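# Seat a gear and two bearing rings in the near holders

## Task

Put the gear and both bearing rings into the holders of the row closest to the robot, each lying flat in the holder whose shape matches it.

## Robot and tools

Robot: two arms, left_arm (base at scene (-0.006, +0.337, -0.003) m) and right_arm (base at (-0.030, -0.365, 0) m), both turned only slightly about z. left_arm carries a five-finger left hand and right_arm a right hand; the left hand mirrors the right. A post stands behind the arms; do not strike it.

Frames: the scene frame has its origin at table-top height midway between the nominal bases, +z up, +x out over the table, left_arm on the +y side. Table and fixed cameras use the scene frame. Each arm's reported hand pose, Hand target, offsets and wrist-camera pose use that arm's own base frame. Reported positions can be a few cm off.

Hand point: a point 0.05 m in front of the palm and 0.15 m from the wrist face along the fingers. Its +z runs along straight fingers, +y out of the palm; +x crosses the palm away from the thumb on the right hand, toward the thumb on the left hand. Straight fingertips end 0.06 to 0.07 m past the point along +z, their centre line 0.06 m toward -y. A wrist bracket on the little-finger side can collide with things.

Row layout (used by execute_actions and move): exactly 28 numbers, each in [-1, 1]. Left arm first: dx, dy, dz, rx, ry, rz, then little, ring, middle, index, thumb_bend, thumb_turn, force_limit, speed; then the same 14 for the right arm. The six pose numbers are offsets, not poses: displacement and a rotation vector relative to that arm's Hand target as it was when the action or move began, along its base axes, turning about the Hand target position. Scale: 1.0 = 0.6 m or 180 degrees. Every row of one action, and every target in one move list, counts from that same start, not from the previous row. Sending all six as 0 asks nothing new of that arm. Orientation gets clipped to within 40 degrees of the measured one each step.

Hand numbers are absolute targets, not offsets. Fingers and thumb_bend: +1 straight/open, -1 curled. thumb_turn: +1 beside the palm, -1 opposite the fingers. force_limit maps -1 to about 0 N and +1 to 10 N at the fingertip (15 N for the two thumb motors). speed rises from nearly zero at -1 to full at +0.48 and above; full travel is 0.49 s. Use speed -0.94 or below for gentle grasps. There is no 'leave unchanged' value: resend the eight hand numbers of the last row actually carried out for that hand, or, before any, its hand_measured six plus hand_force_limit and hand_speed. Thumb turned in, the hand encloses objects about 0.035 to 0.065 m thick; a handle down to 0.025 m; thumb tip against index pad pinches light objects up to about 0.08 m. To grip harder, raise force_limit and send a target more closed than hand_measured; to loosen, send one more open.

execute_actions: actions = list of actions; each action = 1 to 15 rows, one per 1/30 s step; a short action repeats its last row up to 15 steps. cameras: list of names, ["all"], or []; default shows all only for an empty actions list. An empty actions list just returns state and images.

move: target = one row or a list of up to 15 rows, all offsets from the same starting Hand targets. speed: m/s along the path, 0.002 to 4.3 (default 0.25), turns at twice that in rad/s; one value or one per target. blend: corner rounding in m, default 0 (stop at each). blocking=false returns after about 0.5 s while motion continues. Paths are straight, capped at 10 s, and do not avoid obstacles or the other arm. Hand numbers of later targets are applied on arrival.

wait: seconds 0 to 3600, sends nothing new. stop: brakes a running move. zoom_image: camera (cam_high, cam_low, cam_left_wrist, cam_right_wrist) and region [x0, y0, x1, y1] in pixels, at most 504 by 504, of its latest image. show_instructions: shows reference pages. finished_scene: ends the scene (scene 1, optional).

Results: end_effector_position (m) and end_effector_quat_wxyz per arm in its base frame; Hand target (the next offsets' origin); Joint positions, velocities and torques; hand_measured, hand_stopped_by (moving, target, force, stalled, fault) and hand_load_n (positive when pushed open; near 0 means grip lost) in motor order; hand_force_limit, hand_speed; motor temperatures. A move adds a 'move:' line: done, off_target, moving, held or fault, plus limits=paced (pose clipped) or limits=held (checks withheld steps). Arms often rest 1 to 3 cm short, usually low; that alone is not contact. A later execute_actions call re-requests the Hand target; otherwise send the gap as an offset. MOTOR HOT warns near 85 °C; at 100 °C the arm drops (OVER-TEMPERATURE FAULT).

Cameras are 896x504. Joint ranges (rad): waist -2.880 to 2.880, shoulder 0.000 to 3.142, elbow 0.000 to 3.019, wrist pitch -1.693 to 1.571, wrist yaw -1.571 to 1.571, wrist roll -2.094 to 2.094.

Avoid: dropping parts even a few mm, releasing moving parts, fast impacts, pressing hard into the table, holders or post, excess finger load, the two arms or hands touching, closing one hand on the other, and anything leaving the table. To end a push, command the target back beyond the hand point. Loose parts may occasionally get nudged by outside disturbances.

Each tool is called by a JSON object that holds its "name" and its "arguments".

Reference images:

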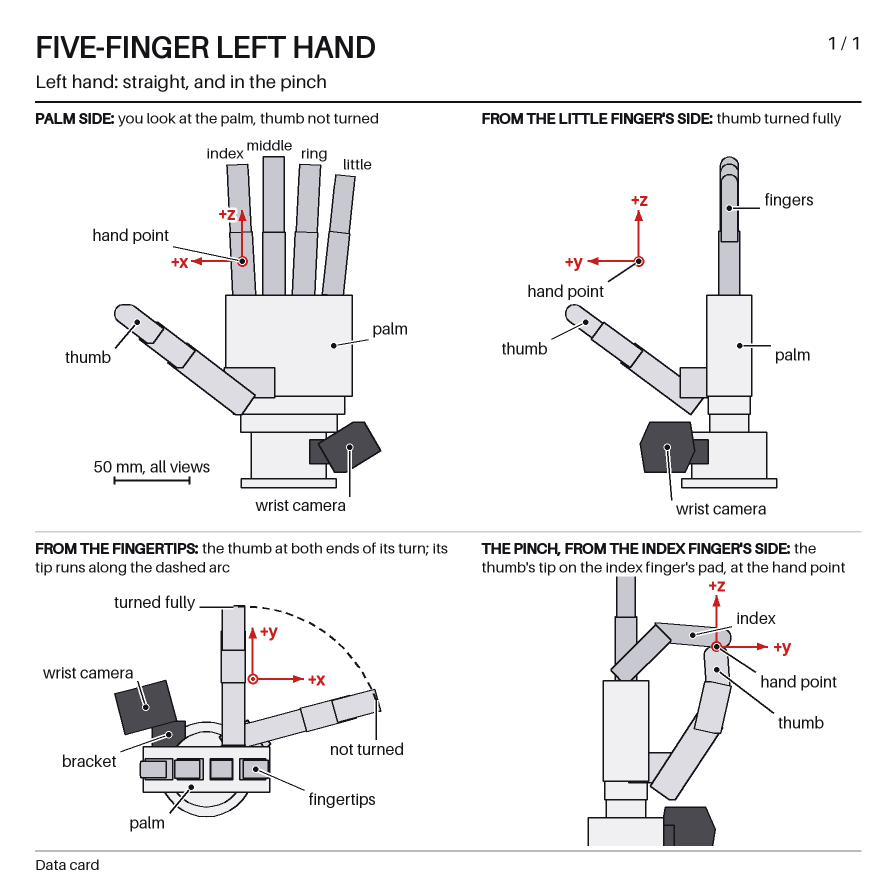

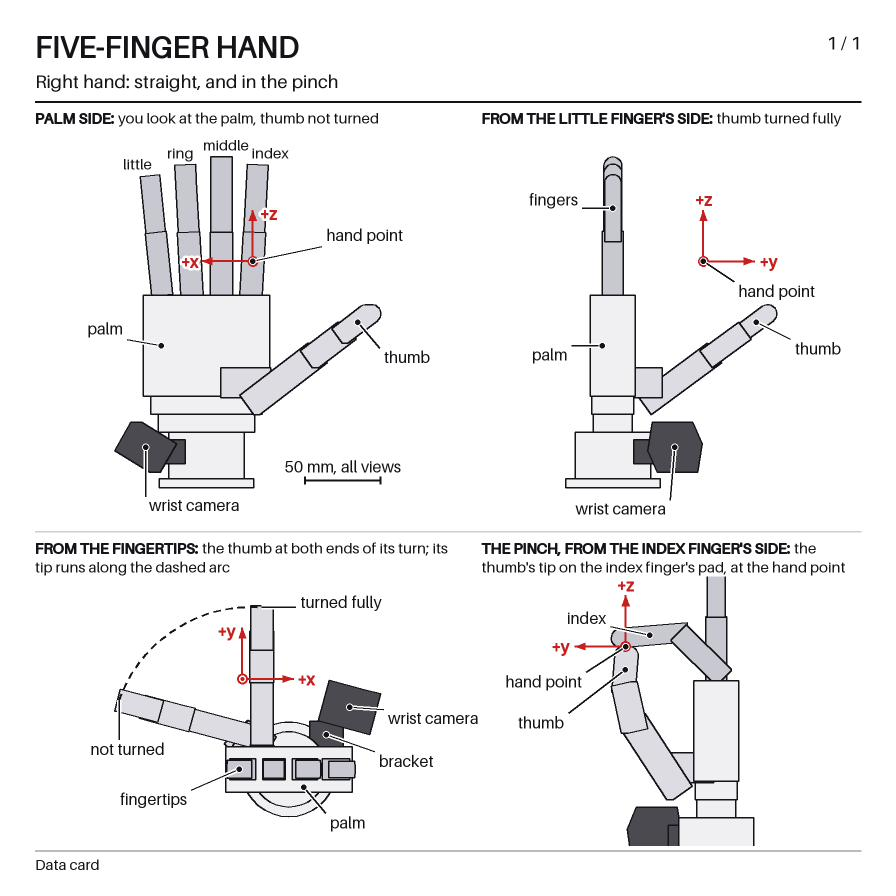

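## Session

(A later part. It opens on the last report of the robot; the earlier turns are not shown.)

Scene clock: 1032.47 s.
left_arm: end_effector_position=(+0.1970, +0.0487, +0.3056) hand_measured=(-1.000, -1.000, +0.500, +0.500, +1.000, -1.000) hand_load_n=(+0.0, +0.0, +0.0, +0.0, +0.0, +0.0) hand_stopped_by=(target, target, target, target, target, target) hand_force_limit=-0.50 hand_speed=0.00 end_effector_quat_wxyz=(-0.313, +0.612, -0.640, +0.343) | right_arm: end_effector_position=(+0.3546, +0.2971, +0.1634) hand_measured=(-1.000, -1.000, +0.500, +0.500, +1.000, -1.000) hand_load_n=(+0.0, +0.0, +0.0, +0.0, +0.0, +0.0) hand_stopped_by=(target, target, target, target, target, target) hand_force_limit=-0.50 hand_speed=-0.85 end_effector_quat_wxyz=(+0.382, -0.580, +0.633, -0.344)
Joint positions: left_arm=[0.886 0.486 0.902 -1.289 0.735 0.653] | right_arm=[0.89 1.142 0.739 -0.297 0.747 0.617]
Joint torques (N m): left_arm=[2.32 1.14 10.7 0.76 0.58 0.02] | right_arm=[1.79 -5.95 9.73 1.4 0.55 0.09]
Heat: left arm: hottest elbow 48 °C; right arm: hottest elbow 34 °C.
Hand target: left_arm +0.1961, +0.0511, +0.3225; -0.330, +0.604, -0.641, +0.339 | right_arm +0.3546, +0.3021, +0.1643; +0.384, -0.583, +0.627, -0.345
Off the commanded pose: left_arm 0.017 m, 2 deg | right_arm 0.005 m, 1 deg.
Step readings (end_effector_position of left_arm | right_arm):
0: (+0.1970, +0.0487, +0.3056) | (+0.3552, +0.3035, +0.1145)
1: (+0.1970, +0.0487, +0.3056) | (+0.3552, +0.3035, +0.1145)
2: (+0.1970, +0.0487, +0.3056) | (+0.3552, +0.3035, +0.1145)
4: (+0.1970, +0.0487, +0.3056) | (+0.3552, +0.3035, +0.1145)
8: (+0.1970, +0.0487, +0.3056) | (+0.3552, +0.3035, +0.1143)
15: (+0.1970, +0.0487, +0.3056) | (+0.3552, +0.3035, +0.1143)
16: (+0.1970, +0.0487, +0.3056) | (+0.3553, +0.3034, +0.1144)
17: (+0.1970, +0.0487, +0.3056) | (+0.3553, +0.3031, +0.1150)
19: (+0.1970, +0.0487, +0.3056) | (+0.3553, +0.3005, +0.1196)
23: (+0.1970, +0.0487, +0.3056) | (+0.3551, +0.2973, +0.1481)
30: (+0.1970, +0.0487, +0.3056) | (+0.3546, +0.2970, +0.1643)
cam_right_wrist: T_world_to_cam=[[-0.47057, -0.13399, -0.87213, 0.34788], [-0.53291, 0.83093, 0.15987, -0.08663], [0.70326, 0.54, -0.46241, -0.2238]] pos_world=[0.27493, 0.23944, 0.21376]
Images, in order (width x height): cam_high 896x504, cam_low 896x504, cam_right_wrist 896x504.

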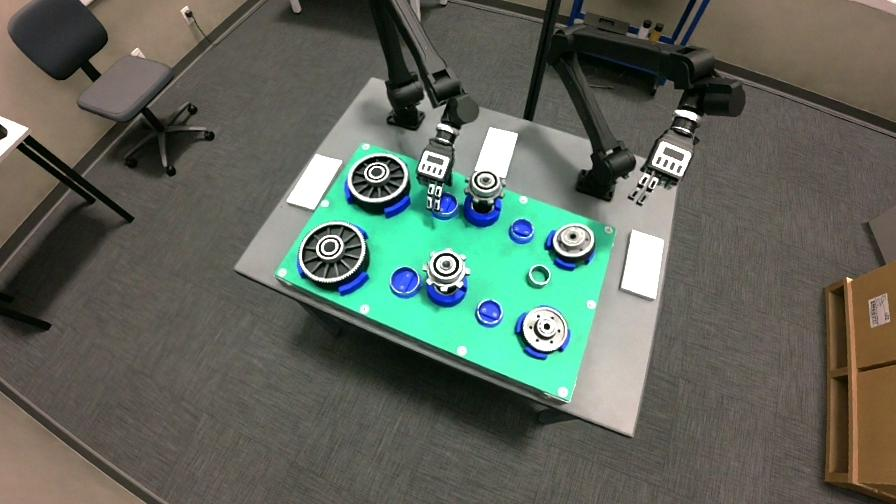

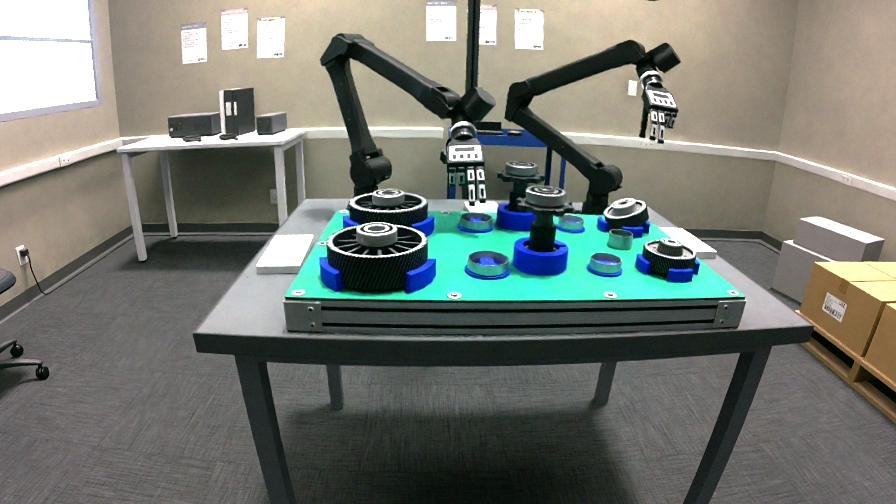

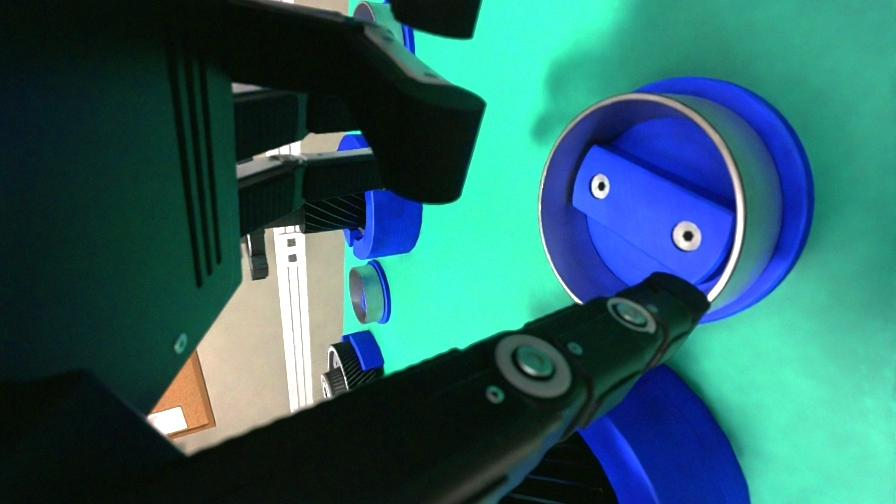

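{"name": "move", "arguments": {"target": [0,0,0,0,0,0,-1,-1,0.5,0.5,1,-1,-0.5,0,-0.1,-0.08,0.2,0.01,-0.01,0,-1,-1,0.5,0.5,1.0,-1,-0.5,0], "speed": 0.15, "cameras": ["all"]}}

{"name": "zoom_image", "arguments": {"camera": "cam_high", "region": [530, 205, 620, 285]}}

{"name": "zoom_image", "arguments": {"camera": "cam_low", "region": [585, 185, 665, 245]}}

{"name": "zoom_image", "arguments": {"camera": "cam_left_wrist", "region": [210, 90, 430, 290]}}

Scene clock: 1040.47 s.
left_arm: end_effector_position=(+0.1970, +0.0487, +0.3056) hand_measured=(-1.000, -1.000, +0.500, +0.500, +1.000, -1.000) hand_load_n=(+0.0, +0.0, +0.0, +0.0, +0.0, +0.0) hand_stopped_by=(target, target, target, target, target, target) hand_force_limit=-0.50 hand_speed=0.00 end_effector_quat_wxyz=(-0.313, +0.612, -0.640, +0.343) | right_arm: end_effector_position=(+0.2907, +0.2436, +0.2579) hand_measured=(-1.000, -1.000, +0.500, +0.500, +1.000, -1.000) hand_load_n=(+0.0, +0.0, +0.5, -0.5, +0.0, +0.0) hand_stopped_by=(target, target, target, target, target, target) hand_force_limit=-0.50 hand_speed=0.00 end_effector_quat_wxyz=(-0.384, +0.584, -0.624, +0.350)
Joint positions: left_arm=[0.886 0.486 0.902 -1.289 0.735 0.653] | right_arm=[0.959 0.826 0.807 -0.706 0.803 0.646]
Joint torques (N m): left_arm=[1.67 0.73 10.78 0.72 0.53 0.03] | right_arm=[1.61 -2.84 14.74 0.66 0.63 0.32]
Heat: left arm: hottest elbow 48 °C; right arm: hottest elbow 35 °C.
Hand target: left_arm +0.1961, +0.0511, +0.3225; -0.330, +0.604, -0.641, +0.339 | right_arm +0.2946, +0.2541, +0.2845; -0.404, +0.572, -0.626, +0.344
Off the commanded pose: left_arm 0.017 m, 2 deg | right_arm 0.029 m, 3 deg.
move: off_target (right_arm)
cam_left_wrist: T_world_to_cam=[[0.54691, -0.20453, 0.81183, -0.35113], [-0.57014, -0.80107, 0.18227, 0.09092], [0.61305, -0.56254, -0.55472, 0.19383]] pos_world=[0.12504, 0.11005, 0.376]
cam_right_wrist: T_world_to_cam=[[-0.45674, -0.15325, -0.8763, 0.39473], [-0.54565, 0.82626, 0.1399, -0.08141], [0.70261, 0.54205, -0.461, -0.10698]] pos_world=[0.21104, 0.18574, 0.30797]

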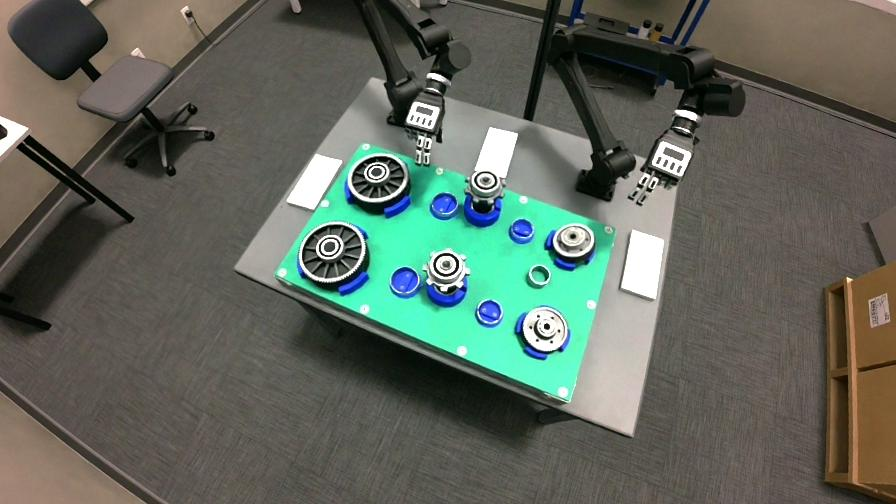

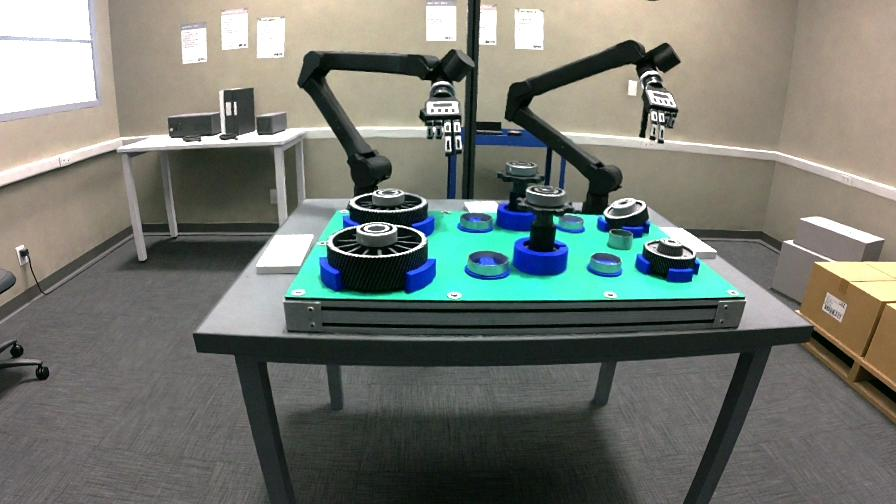

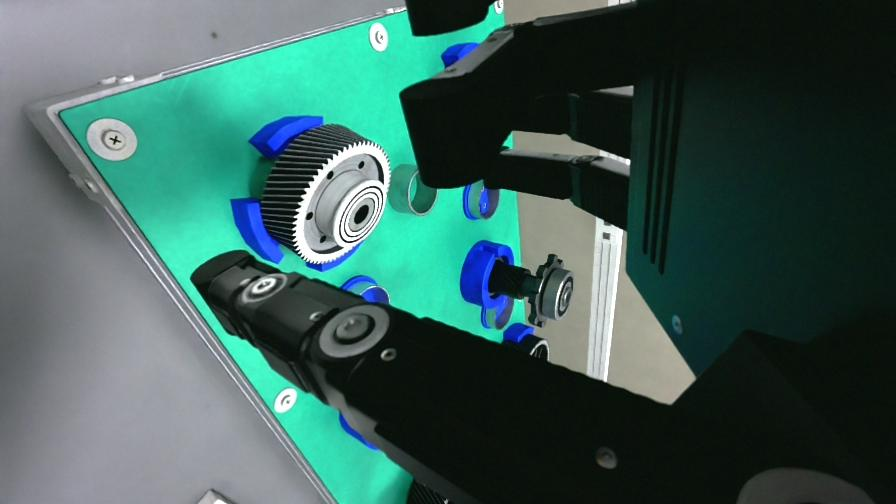

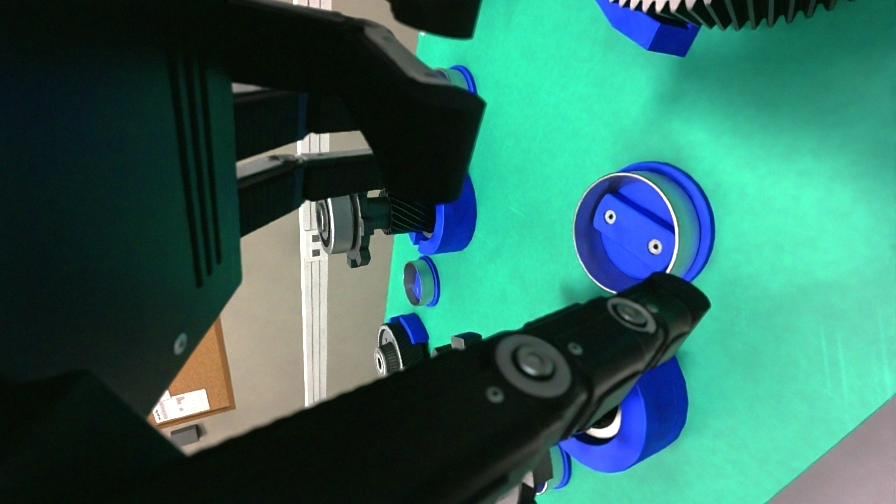

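Scaled by 5.600.

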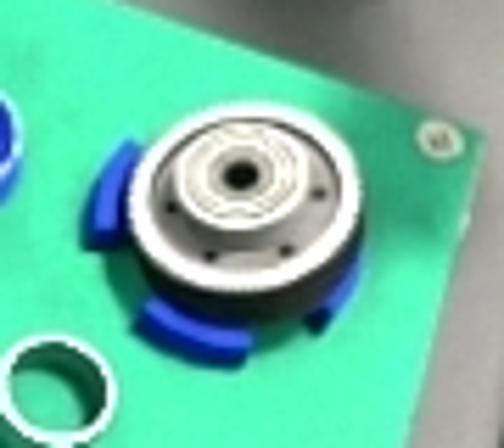

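Scaled by 6.300.

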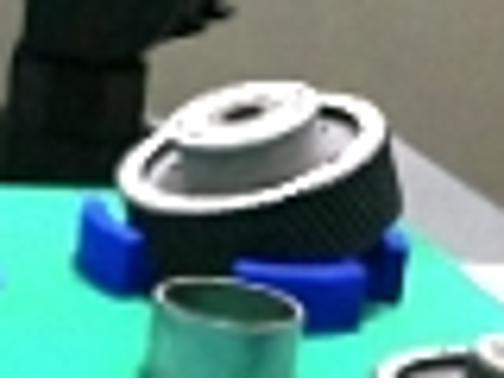

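Scaled by 2.291.

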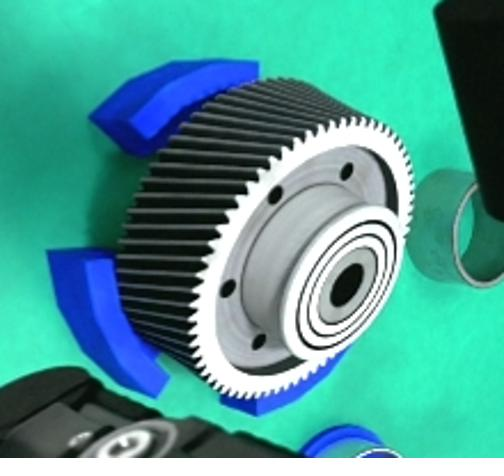

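{"name": "zoom_image", "arguments": {"camera": "cam_high", "region": [500, 285, 590, 365]}}

{"name": "zoom_image", "arguments": {"camera": "cam_low", "region": [625, 225, 705, 285]}}

Scaled by 5.600.

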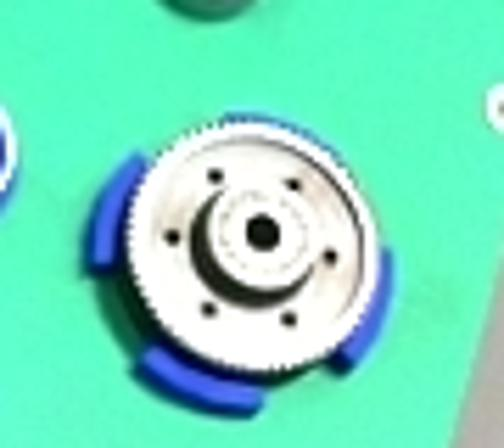

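Scaled by 6.300.

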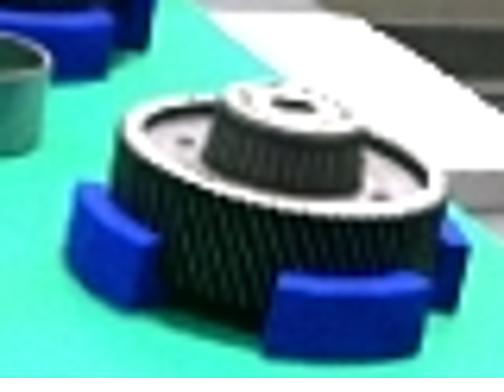

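{"name": "move", "arguments": {"target": [[0.17,-0.195,0.0,-0.0043,-0.0027,0.0109,-1,-1,0.4,0.4,0.9,-1,-0.5,0,0,0,0,0,0,0,-1,-1,0.5,0.5,1.0,-1,-0.5,0],[0.17,-0.195,-0.16,-0.0043,-0.0027,0.0109,-1,-1,0.4,0.4,0.9,-1,-0.5,0,0,0,0,0,0,0,-1,-1,0.5,0.5,1.0,-1,-0.5,0]], "speed": 0.12, "blend": [0.02,0], "cameras": ["all"]}}

{"name": "zoom_image", "arguments": {"camera": "cam_high", "region": [530, 195, 620, 275]}}

{"name": "zoom_image", "arguments": {"camera": "cam_low", "region": [585, 165, 665, 225]}}

Scene clock: 1082.97 s.
left_arm: end_effector_position=(+0.2948, -0.0621, +0.2225) hand_measured=(-1.000, -1.000, +0.400, +0.400, +0.900, -1.000) hand_load_n=(+0.0, +0.0, +0.0, +0.0, +0.0, +0.0) hand_stopped_by=(target, target, target, target, target, target) hand_force_limit=-0.50 hand_speed=0.00 end_effector_quat_wxyz=(-0.331, +0.618, -0.633, +0.329) | right_arm: end_effector_position=(+0.2907, +0.2436, +0.2579) hand_measured=(-1.000, -1.000, +0.500, +0.500, +1.000, -1.000) hand_load_n=(+0.0, +0.0, +0.0, +0.0, +0.0, +0.0) hand_stopped_by=(target, target, target, target, target, target) hand_force_limit=-0.50 hand_speed=0.00 end_effector_quat_wxyz=(-0.384, +0.584, -0.624, +0.350)
Joint positions: left_arm=[-0.18 0.538 0.647 -0.716 -0.141 -0.082] | right_arm=[0.959 0.826 0.807 -0.706 0.803 0.647]
Joint torques (N m): left_arm=[0.44 -0.67 8.76 2.47 -0.18 -0.17] | right_arm=[2.02 -2.78 14.78 0.76 0.63 0.32]
Motor temperatures (°C): left_arm=[25 27 48 24 22 23] | right_arm=[25 23 38 24 25 22]
Heat: left arm: hottest elbow 48 °C; right arm: hottest elbow 38 °C.
Hand target: left_arm +0.2981, -0.0658, +0.2267; -0.335, +0.616, -0.627, +0.340 | right_arm +0.2946, +0.2542, +0.2845; -0.404, +0.572, -0.626, +0.344
Off the commanded pose: left_arm 0.006 m, 2 deg | right_arm 0.029 m, 3 deg.
move: done
cam_left_wrist: T_world_to_cam=[[0.55018, -0.20917, 0.80842, -0.36034], [-0.54076, -0.82695, 0.15405, 0.06911], [0.6363, -0.52192, -0.56809, 0.02403]] pos_world=[0.22033, -0.00568, 0.29431]
cam_right_wrist: T_world_to_cam=[[-0.45688, -0.15252, -0.87635, 0.39464], [-0.54538, 0.82632, 0.14052, -0.08167], [0.70272, 0.54215, -0.46071, -0.10711]] pos_world=[0.21104, 0.18574, 0.30797]

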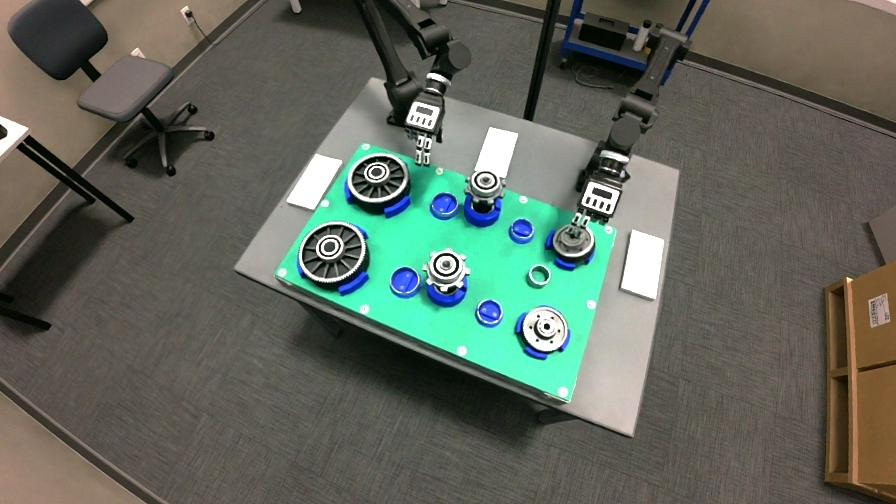

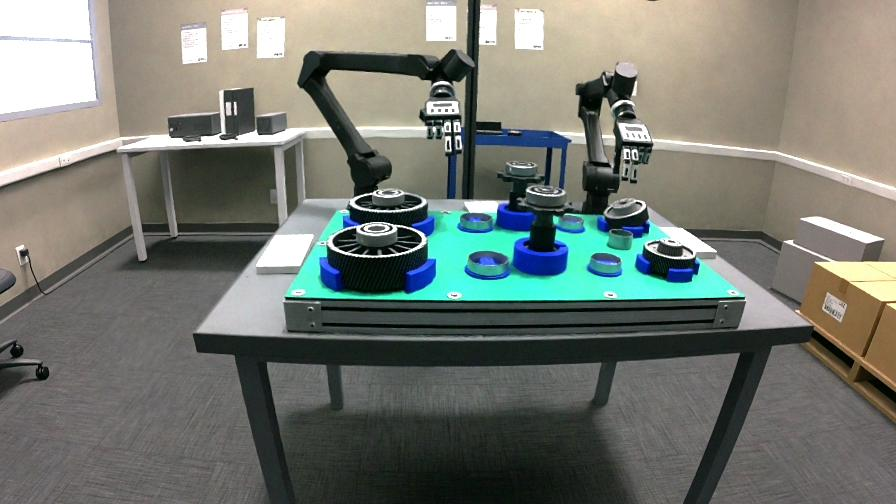

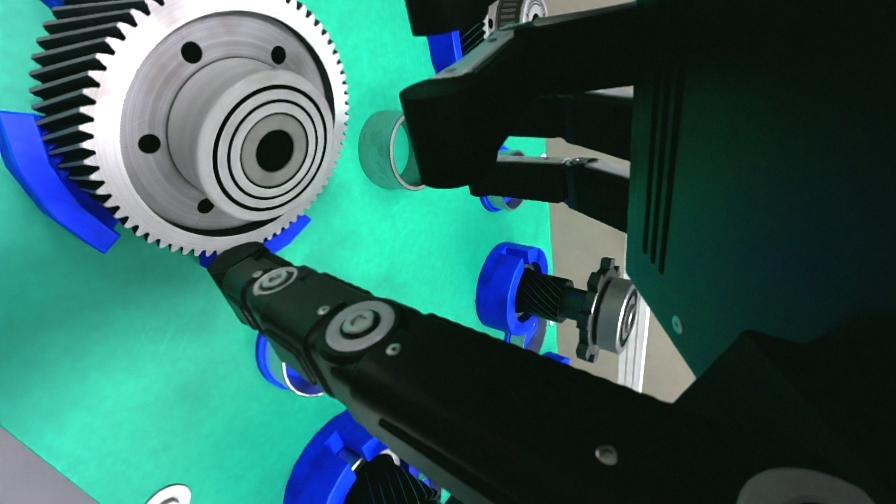

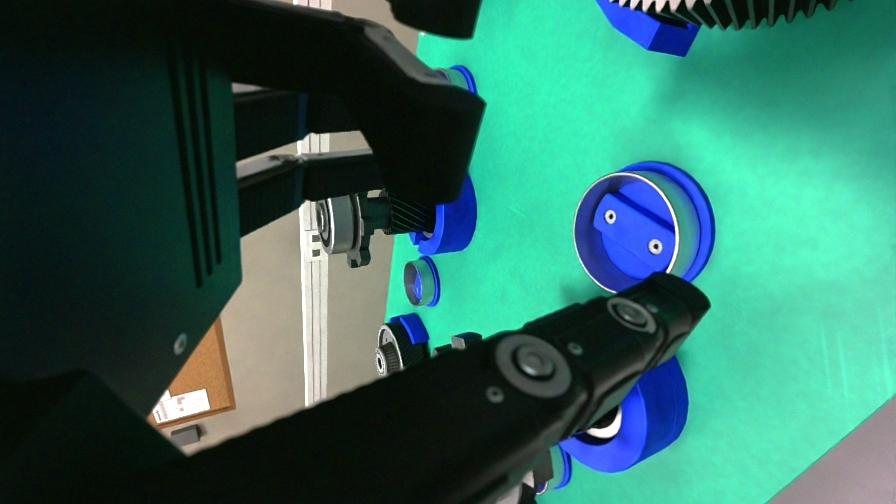

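Scaled by 5.600.

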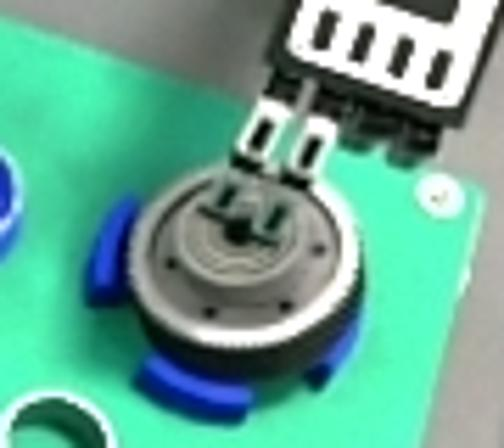

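Scaled by 6.300.

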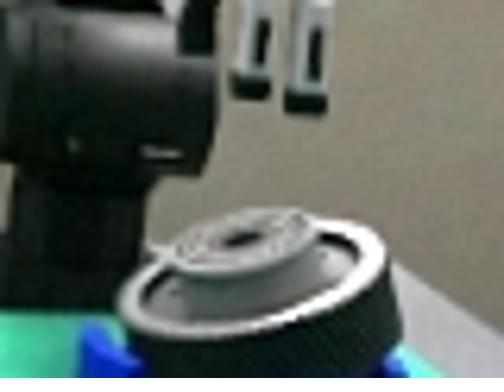

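{"name": "zoom_image", "arguments": {"camera": "cam_high", "region": [555, 205, 600, 250]}}

{"name": "zoom_image", "arguments": {"camera": "cam_low", "region": [600, 140, 670, 240]}}

Scaled by 11.200.

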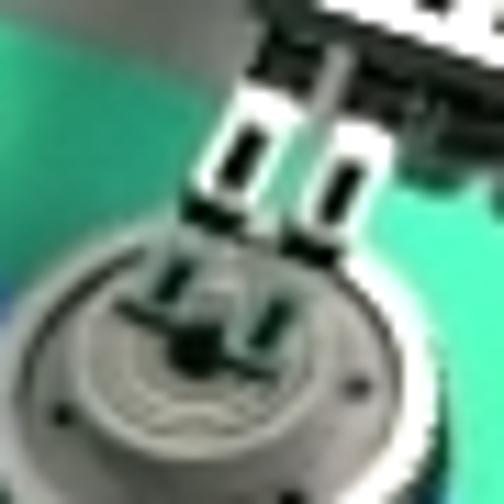

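Scaled by 5.040.

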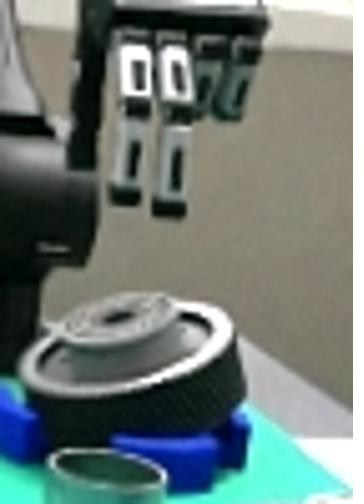

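{"name": "move", "arguments": {"target": [0.0065,0.022,-0.073,0.067,0,0,-1,-1,0.4,0.4,0.9,-1,-0.5,0,0,0,0,0,0,0,-1,-1,0.5,0.5,1.0,-1,-0.5,0], "speed": 0.08, "cameras": ["cam_high","cam_low","cam_left_wrist"]}}

{"name": "zoom_image", "arguments": {"camera": "cam_high", "region": [545, 195, 605, 255]}}

{"name": "zoom_image", "arguments": {"camera": "cam_low", "region": [590, 160, 660, 240]}}

Scene clock: 1094.30 s.
left_arm: end_effector_position=(+0.2993, -0.0500, +0.1845) hand_measured=(-1.000, -1.000, +0.400, +0.400, +0.900, -1.000) hand_load_n=(+0.0, +0.0, +0.0, +0.0, +0.0, +0.0) hand_stopped_by=(target, target, target, target, target, target) hand_force_limit=-0.50 hand_speed=0.00 end_effector_quat_wxyz=(+0.394, -0.585, +0.655, -0.270) | right_arm: end_effector_position=(+0.2907, +0.2436, +0.2579) hand_measured=(-1.000, -1.000, +0.500, +0.500, +1.000, -1.000) hand_load_n=(+0.0, +0.5, +0.0, +0.0, +0.0, +0.0) hand_stopped_by=(target, target, target, target, target, target) hand_force_limit=-0.50 hand_speed=0.00 end_effector_quat_wxyz=(-0.384, +0.584, -0.624, +0.350)
Joint positions: left_arm=[-0.286 0.556 0.556 -0.615 -0.344 0.007] | right_arm=[0.959 0.826 0.807 -0.706 0.803 0.647]
Joint torques (N m): left_arm=[-0.15 -0.15 8.29 2.1 -0.27 0.06] | right_arm=[1.67 -2.78 14.8 0.73 0.62 0.31]
Heat: left arm: hottest elbow 46 °C; right arm: hottest elbow 38 °C.
Hand target: left_arm +0.3020, -0.0525, +0.1827; +0.397, -0.577, +0.659, -0.272 | right_arm +0.2946, +0.2542, +0.2845; -0.404, +0.572, -0.626, +0.344
Off the commanded pose: left_arm 0.004 m, 1 deg | right_arm 0.029 m, 3 deg.
move: done
cam_left_wrist: T_world_to_cam=[[0.54175, -0.35168, 0.76343, -0.32589], [-0.53257, -0.8463, -0.01193, 0.11466], [0.65029, -0.40011, -0.64578, 0.02218]] pos_world=[0.22319, -0.0087, 0.26449]

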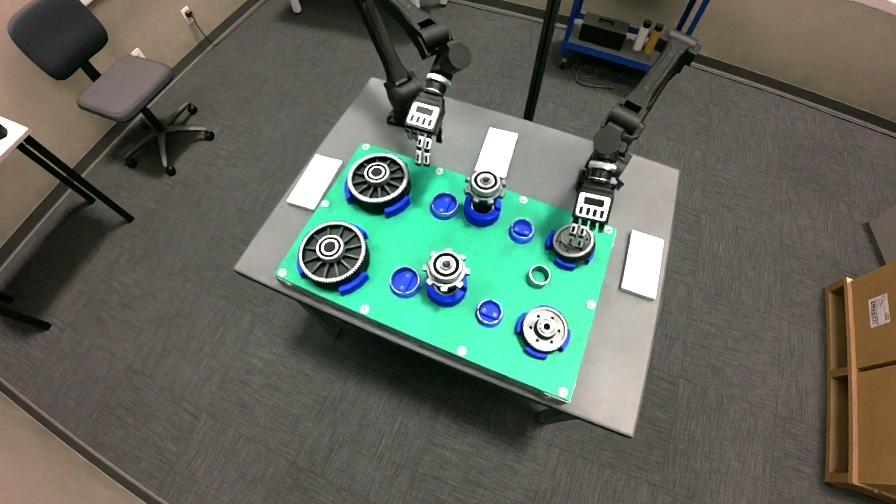

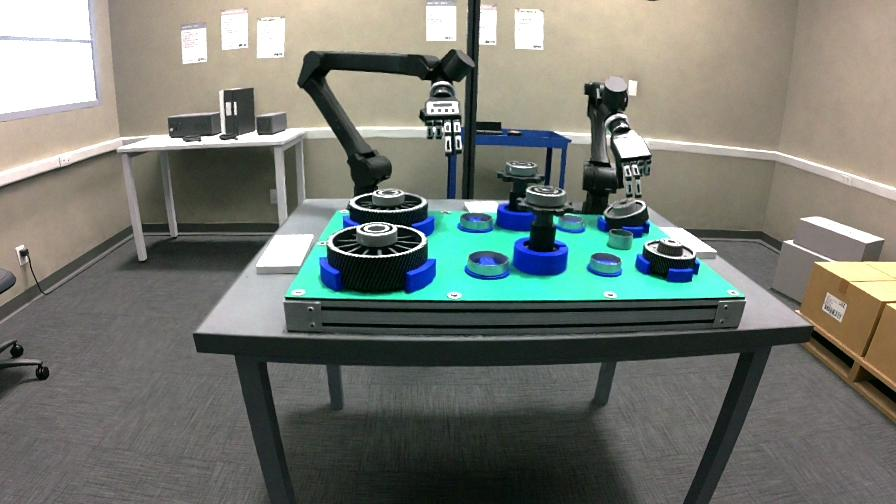

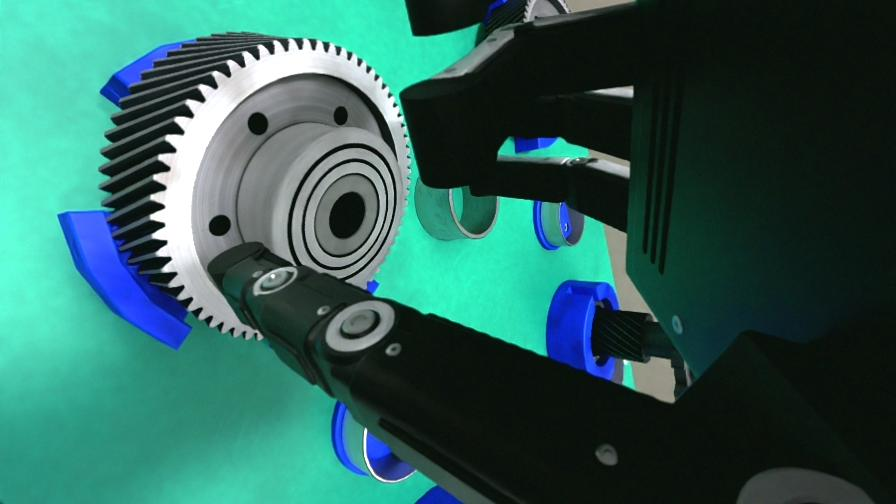

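Scaled by 8.400.

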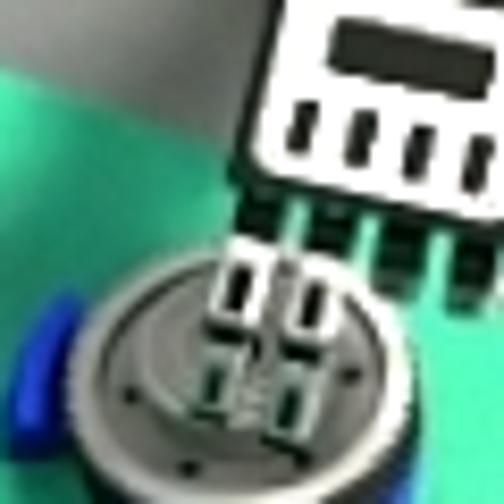

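Scaled by 6.300.

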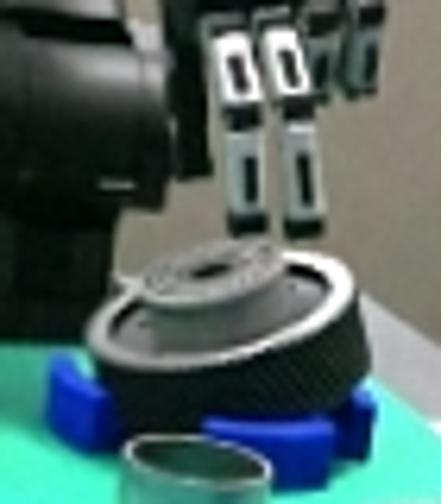

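{"name": "move", "arguments": {"target": [0.002,-0.003,-0.042,0,0,0,-1,-1,0.4,0.4,0.9,-1,-0.5,0,0,0,0,0,0,0,-1,-1,0.5,0.5,1.0,-1,-0.5,0], "speed": 0.05, "cameras": ["cam_high","cam_low","cam_left_wrist"]}}

{"name": "zoom_image", "arguments": {"camera": "cam_high", "region": [545, 195, 605, 255]}}

{"name": "zoom_image", "arguments": {"camera": "cam_low", "region": [590, 160, 660, 240]}}

Scene clock: 1099.60 s.
left_arm: end_effector_position=(+0.3007, -0.0513, +0.1589) hand_measured=(-1.000, -1.000, +0.400, +0.400, +0.900, -1.000) hand_load_n=(+0.0, +0.0, +0.0, +0.0, +0.0, +0.0) hand_stopped_by=(target, target, target, target, target, target) hand_force_limit=-0.50 hand_speed=0.00 end_effector_quat_wxyz=(+0.395, -0.584, +0.657, -0.269) | right_arm: end_effector_position=(+0.2907, +0.2436, +0.2579) hand_measured=(-1.000, -1.000, +0.500, +0.500, +1.000, -1.000) hand_load_n=(+0.0, +0.0, +0.0, +0.0, +0.0, +0.0) hand_stopped_by=(target, target, target, target, target, target) hand_force_limit=-0.50 hand_speed=0.00 end_effector_quat_wxyz=(-0.384, +0.584, -0.624, +0.350)
Joint positions: left_arm=[-0.292 0.568 0.492 -0.542 -0.35 0.007] | right_arm=[0.959 0.826 0.807 -0.706 0.803 0.647]
Joint torques (N m): left_arm=[0.21 -1.08 8.27 2.25 -0.3 0.07] | right_arm=[1.55 -2.96 14.86 0.58 0.59 0.28]
Heat: left arm: hottest elbow 45 °C; right arm: hottest elbow 39 °C.
Hand target: left_arm +0.3033, -0.0544, +0.1576; +0.398, -0.577, +0.659, -0.273 | right_arm +0.2946, +0.2542, +0.2845; -0.404, +0.572, -0.626, +0.344
Off the commanded pose: left_arm 0.004 m, 1 deg | right_arm 0.029 m, 3 deg.
move: done
cam_left_wrist: T_world_to_cam=[[0.54166, -0.35608, 0.76145, -0.30739], [-0.53434, -0.84513, -0.0151, 0.11504], [0.64891, -0.3987, -0.64804, 0.00506]] pos_world=[0.22469, -0.01021, 0.23908]

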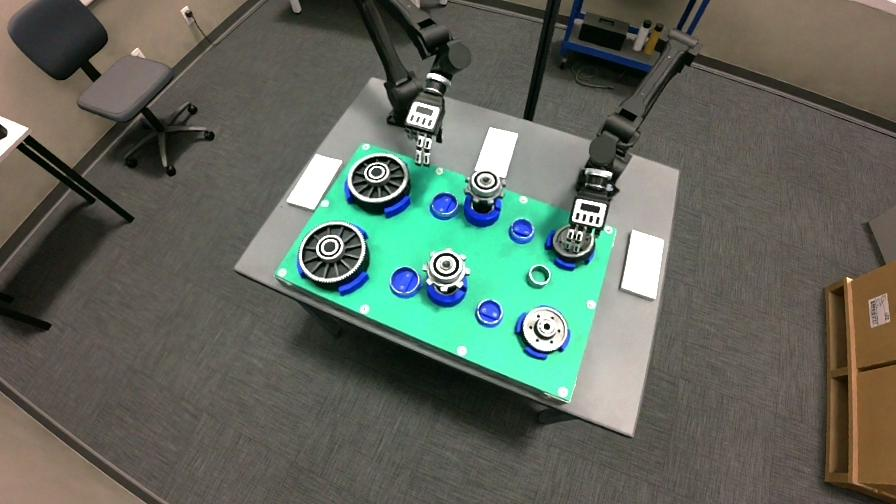

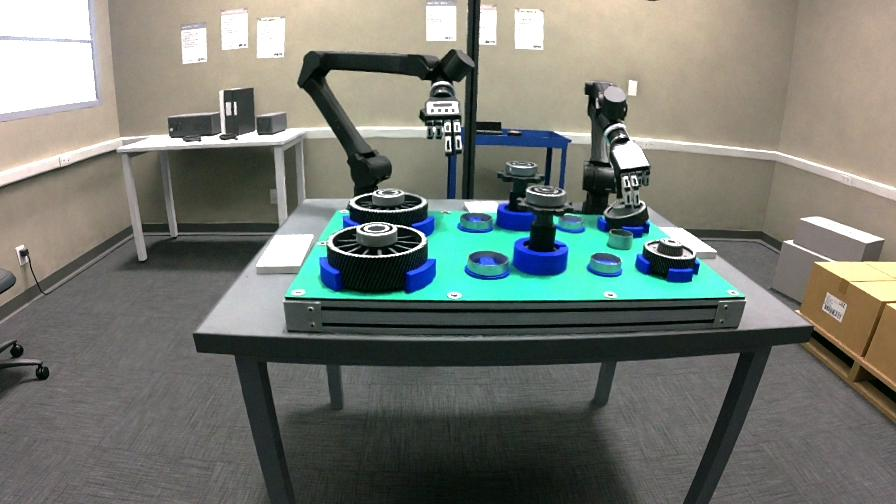

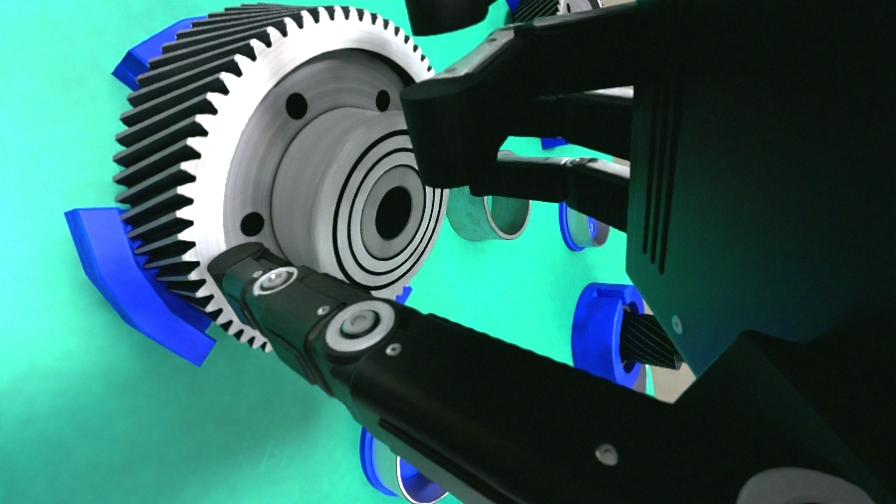

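Scaled by 8.400.

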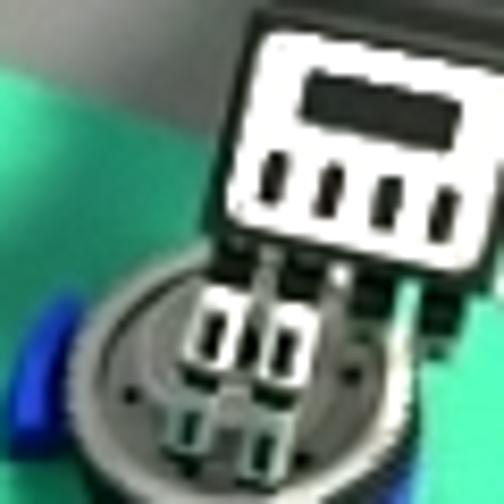

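Scaled by 6.300.

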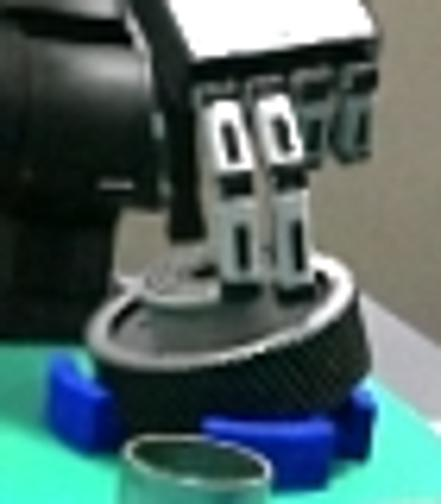

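{"name": "move", "arguments": {"target": [0.0,-0.0017,-0.0117,0,0,0,-1,-1,0.4,0.4,0.9,-1,-0.5,0,0,0,0,0,0,0,-1,-1,0.5,0.5,1.0,-1,-0.5,0], "speed": 0.03, "cameras": ["cam_high","cam_low","cam_left_wrist"]}}

{"name": "zoom_image", "arguments": {"camera": "cam_low", "region": [590, 160, 660, 240]}}

Scene clock: 1105.40 s.
left_arm: end_effector_position=(+0.3008, -0.0522, +0.1522) hand_measured=(-1.000, -1.000, +0.400, +0.400, +0.900, -1.000) hand_load_n=(+0.0, +0.0, +0.0, +0.0, +0.0, +0.0) hand_stopped_by=(target, target, target, target, target, target) hand_force_limit=-0.50 hand_speed=0.00 end_effector_quat_wxyz=(+0.395, -0.583, +0.657, -0.269) | right_arm: end_effector_position=(+0.2907, +0.2436, +0.2579) hand_measured=(-1.000, -1.000, +0.500, +0.500, +1.000, -1.000) hand_load_n=(+0.0, +0.0, +0.0, +0.0, +0.0, +0.0) hand_stopped_by=(target, target, target, target, target, target) hand_force_limit=-0.50 hand_speed=0.00 end_effector_quat_wxyz=(-0.384, +0.584, -0.624, +0.350)
Joint positions: left_arm=[-0.298 0.572 0.476 -0.521 -0.354 0.007] | right_arm=[0.959 0.826 0.807 -0.706 0.803 0.647]
Joint torques (N m): left_arm=[0.44 -0.21 8.1 2.25 -0.32 0.02] | right_arm=[1.85 -3.08 14.86 0.68 0.64 0.33]
Heat: left arm: hottest elbow 45 °C; right arm: hottest elbow 39 °C.
Hand target: left_arm +0.3033, -0.0554, +0.1506; +0.398, -0.577, +0.659, -0.273 | right_arm +0.2946, +0.2542, +0.2845; -0.404, +0.572, -0.626, +0.344
Off the commanded pose: left_arm 0.004 m, 1 deg | right_arm 0.029 m, 3 deg.
move: done
cam_left_wrist: T_world_to_cam=[[0.54074, -0.35897, 0.76075, -0.30246], [-0.53598, -0.84405, -0.0173, 0.11517], [0.64832, -0.39839, -0.64882, 0.00061]] pos_world=[0.22489, -0.01112, 0.23248]

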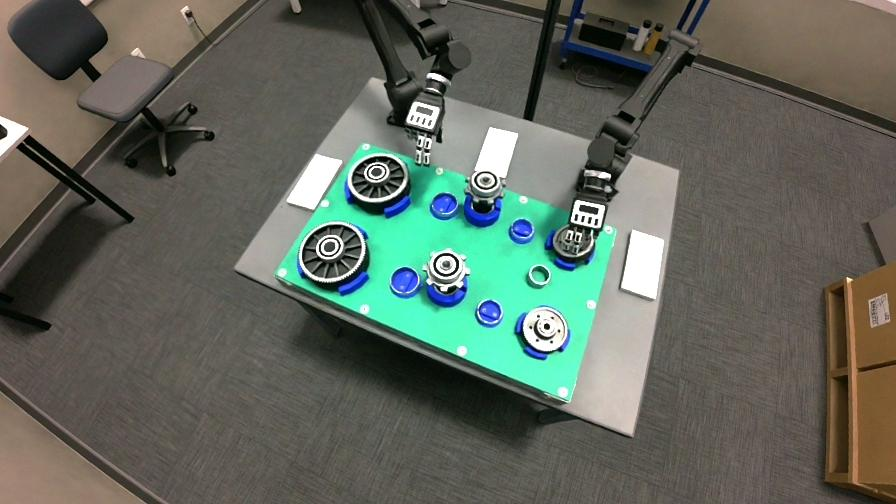

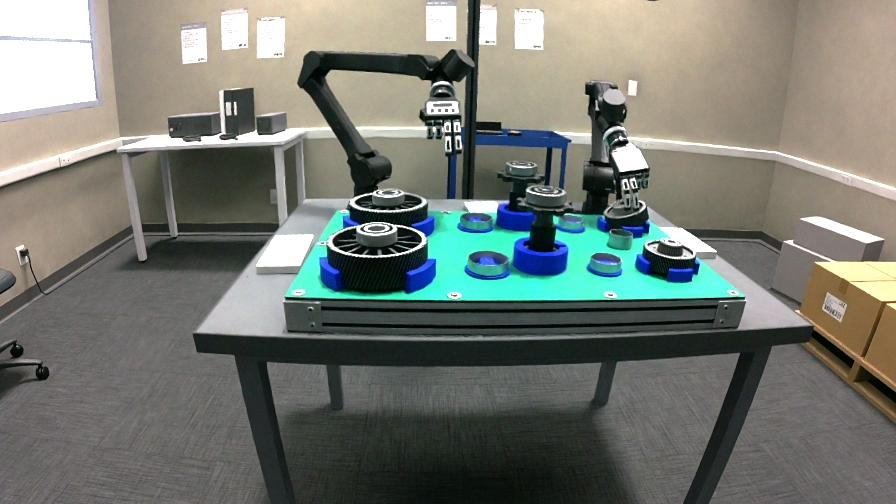

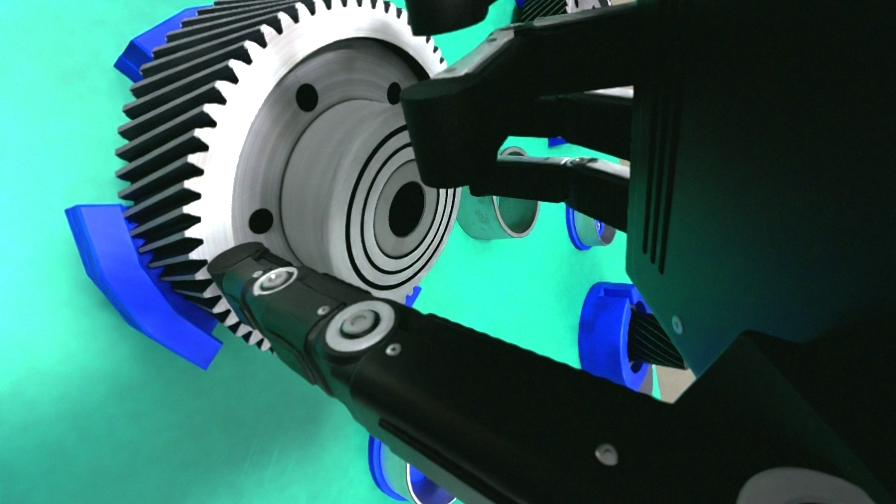

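Scaled by 6.300.

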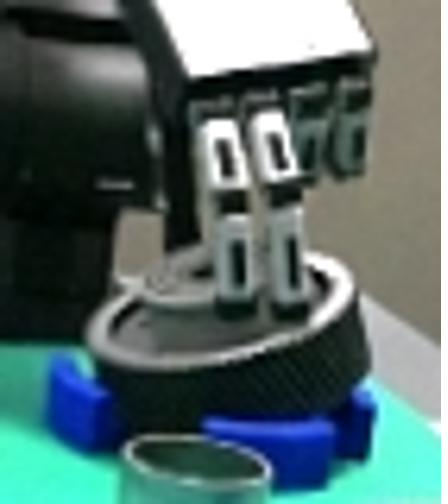

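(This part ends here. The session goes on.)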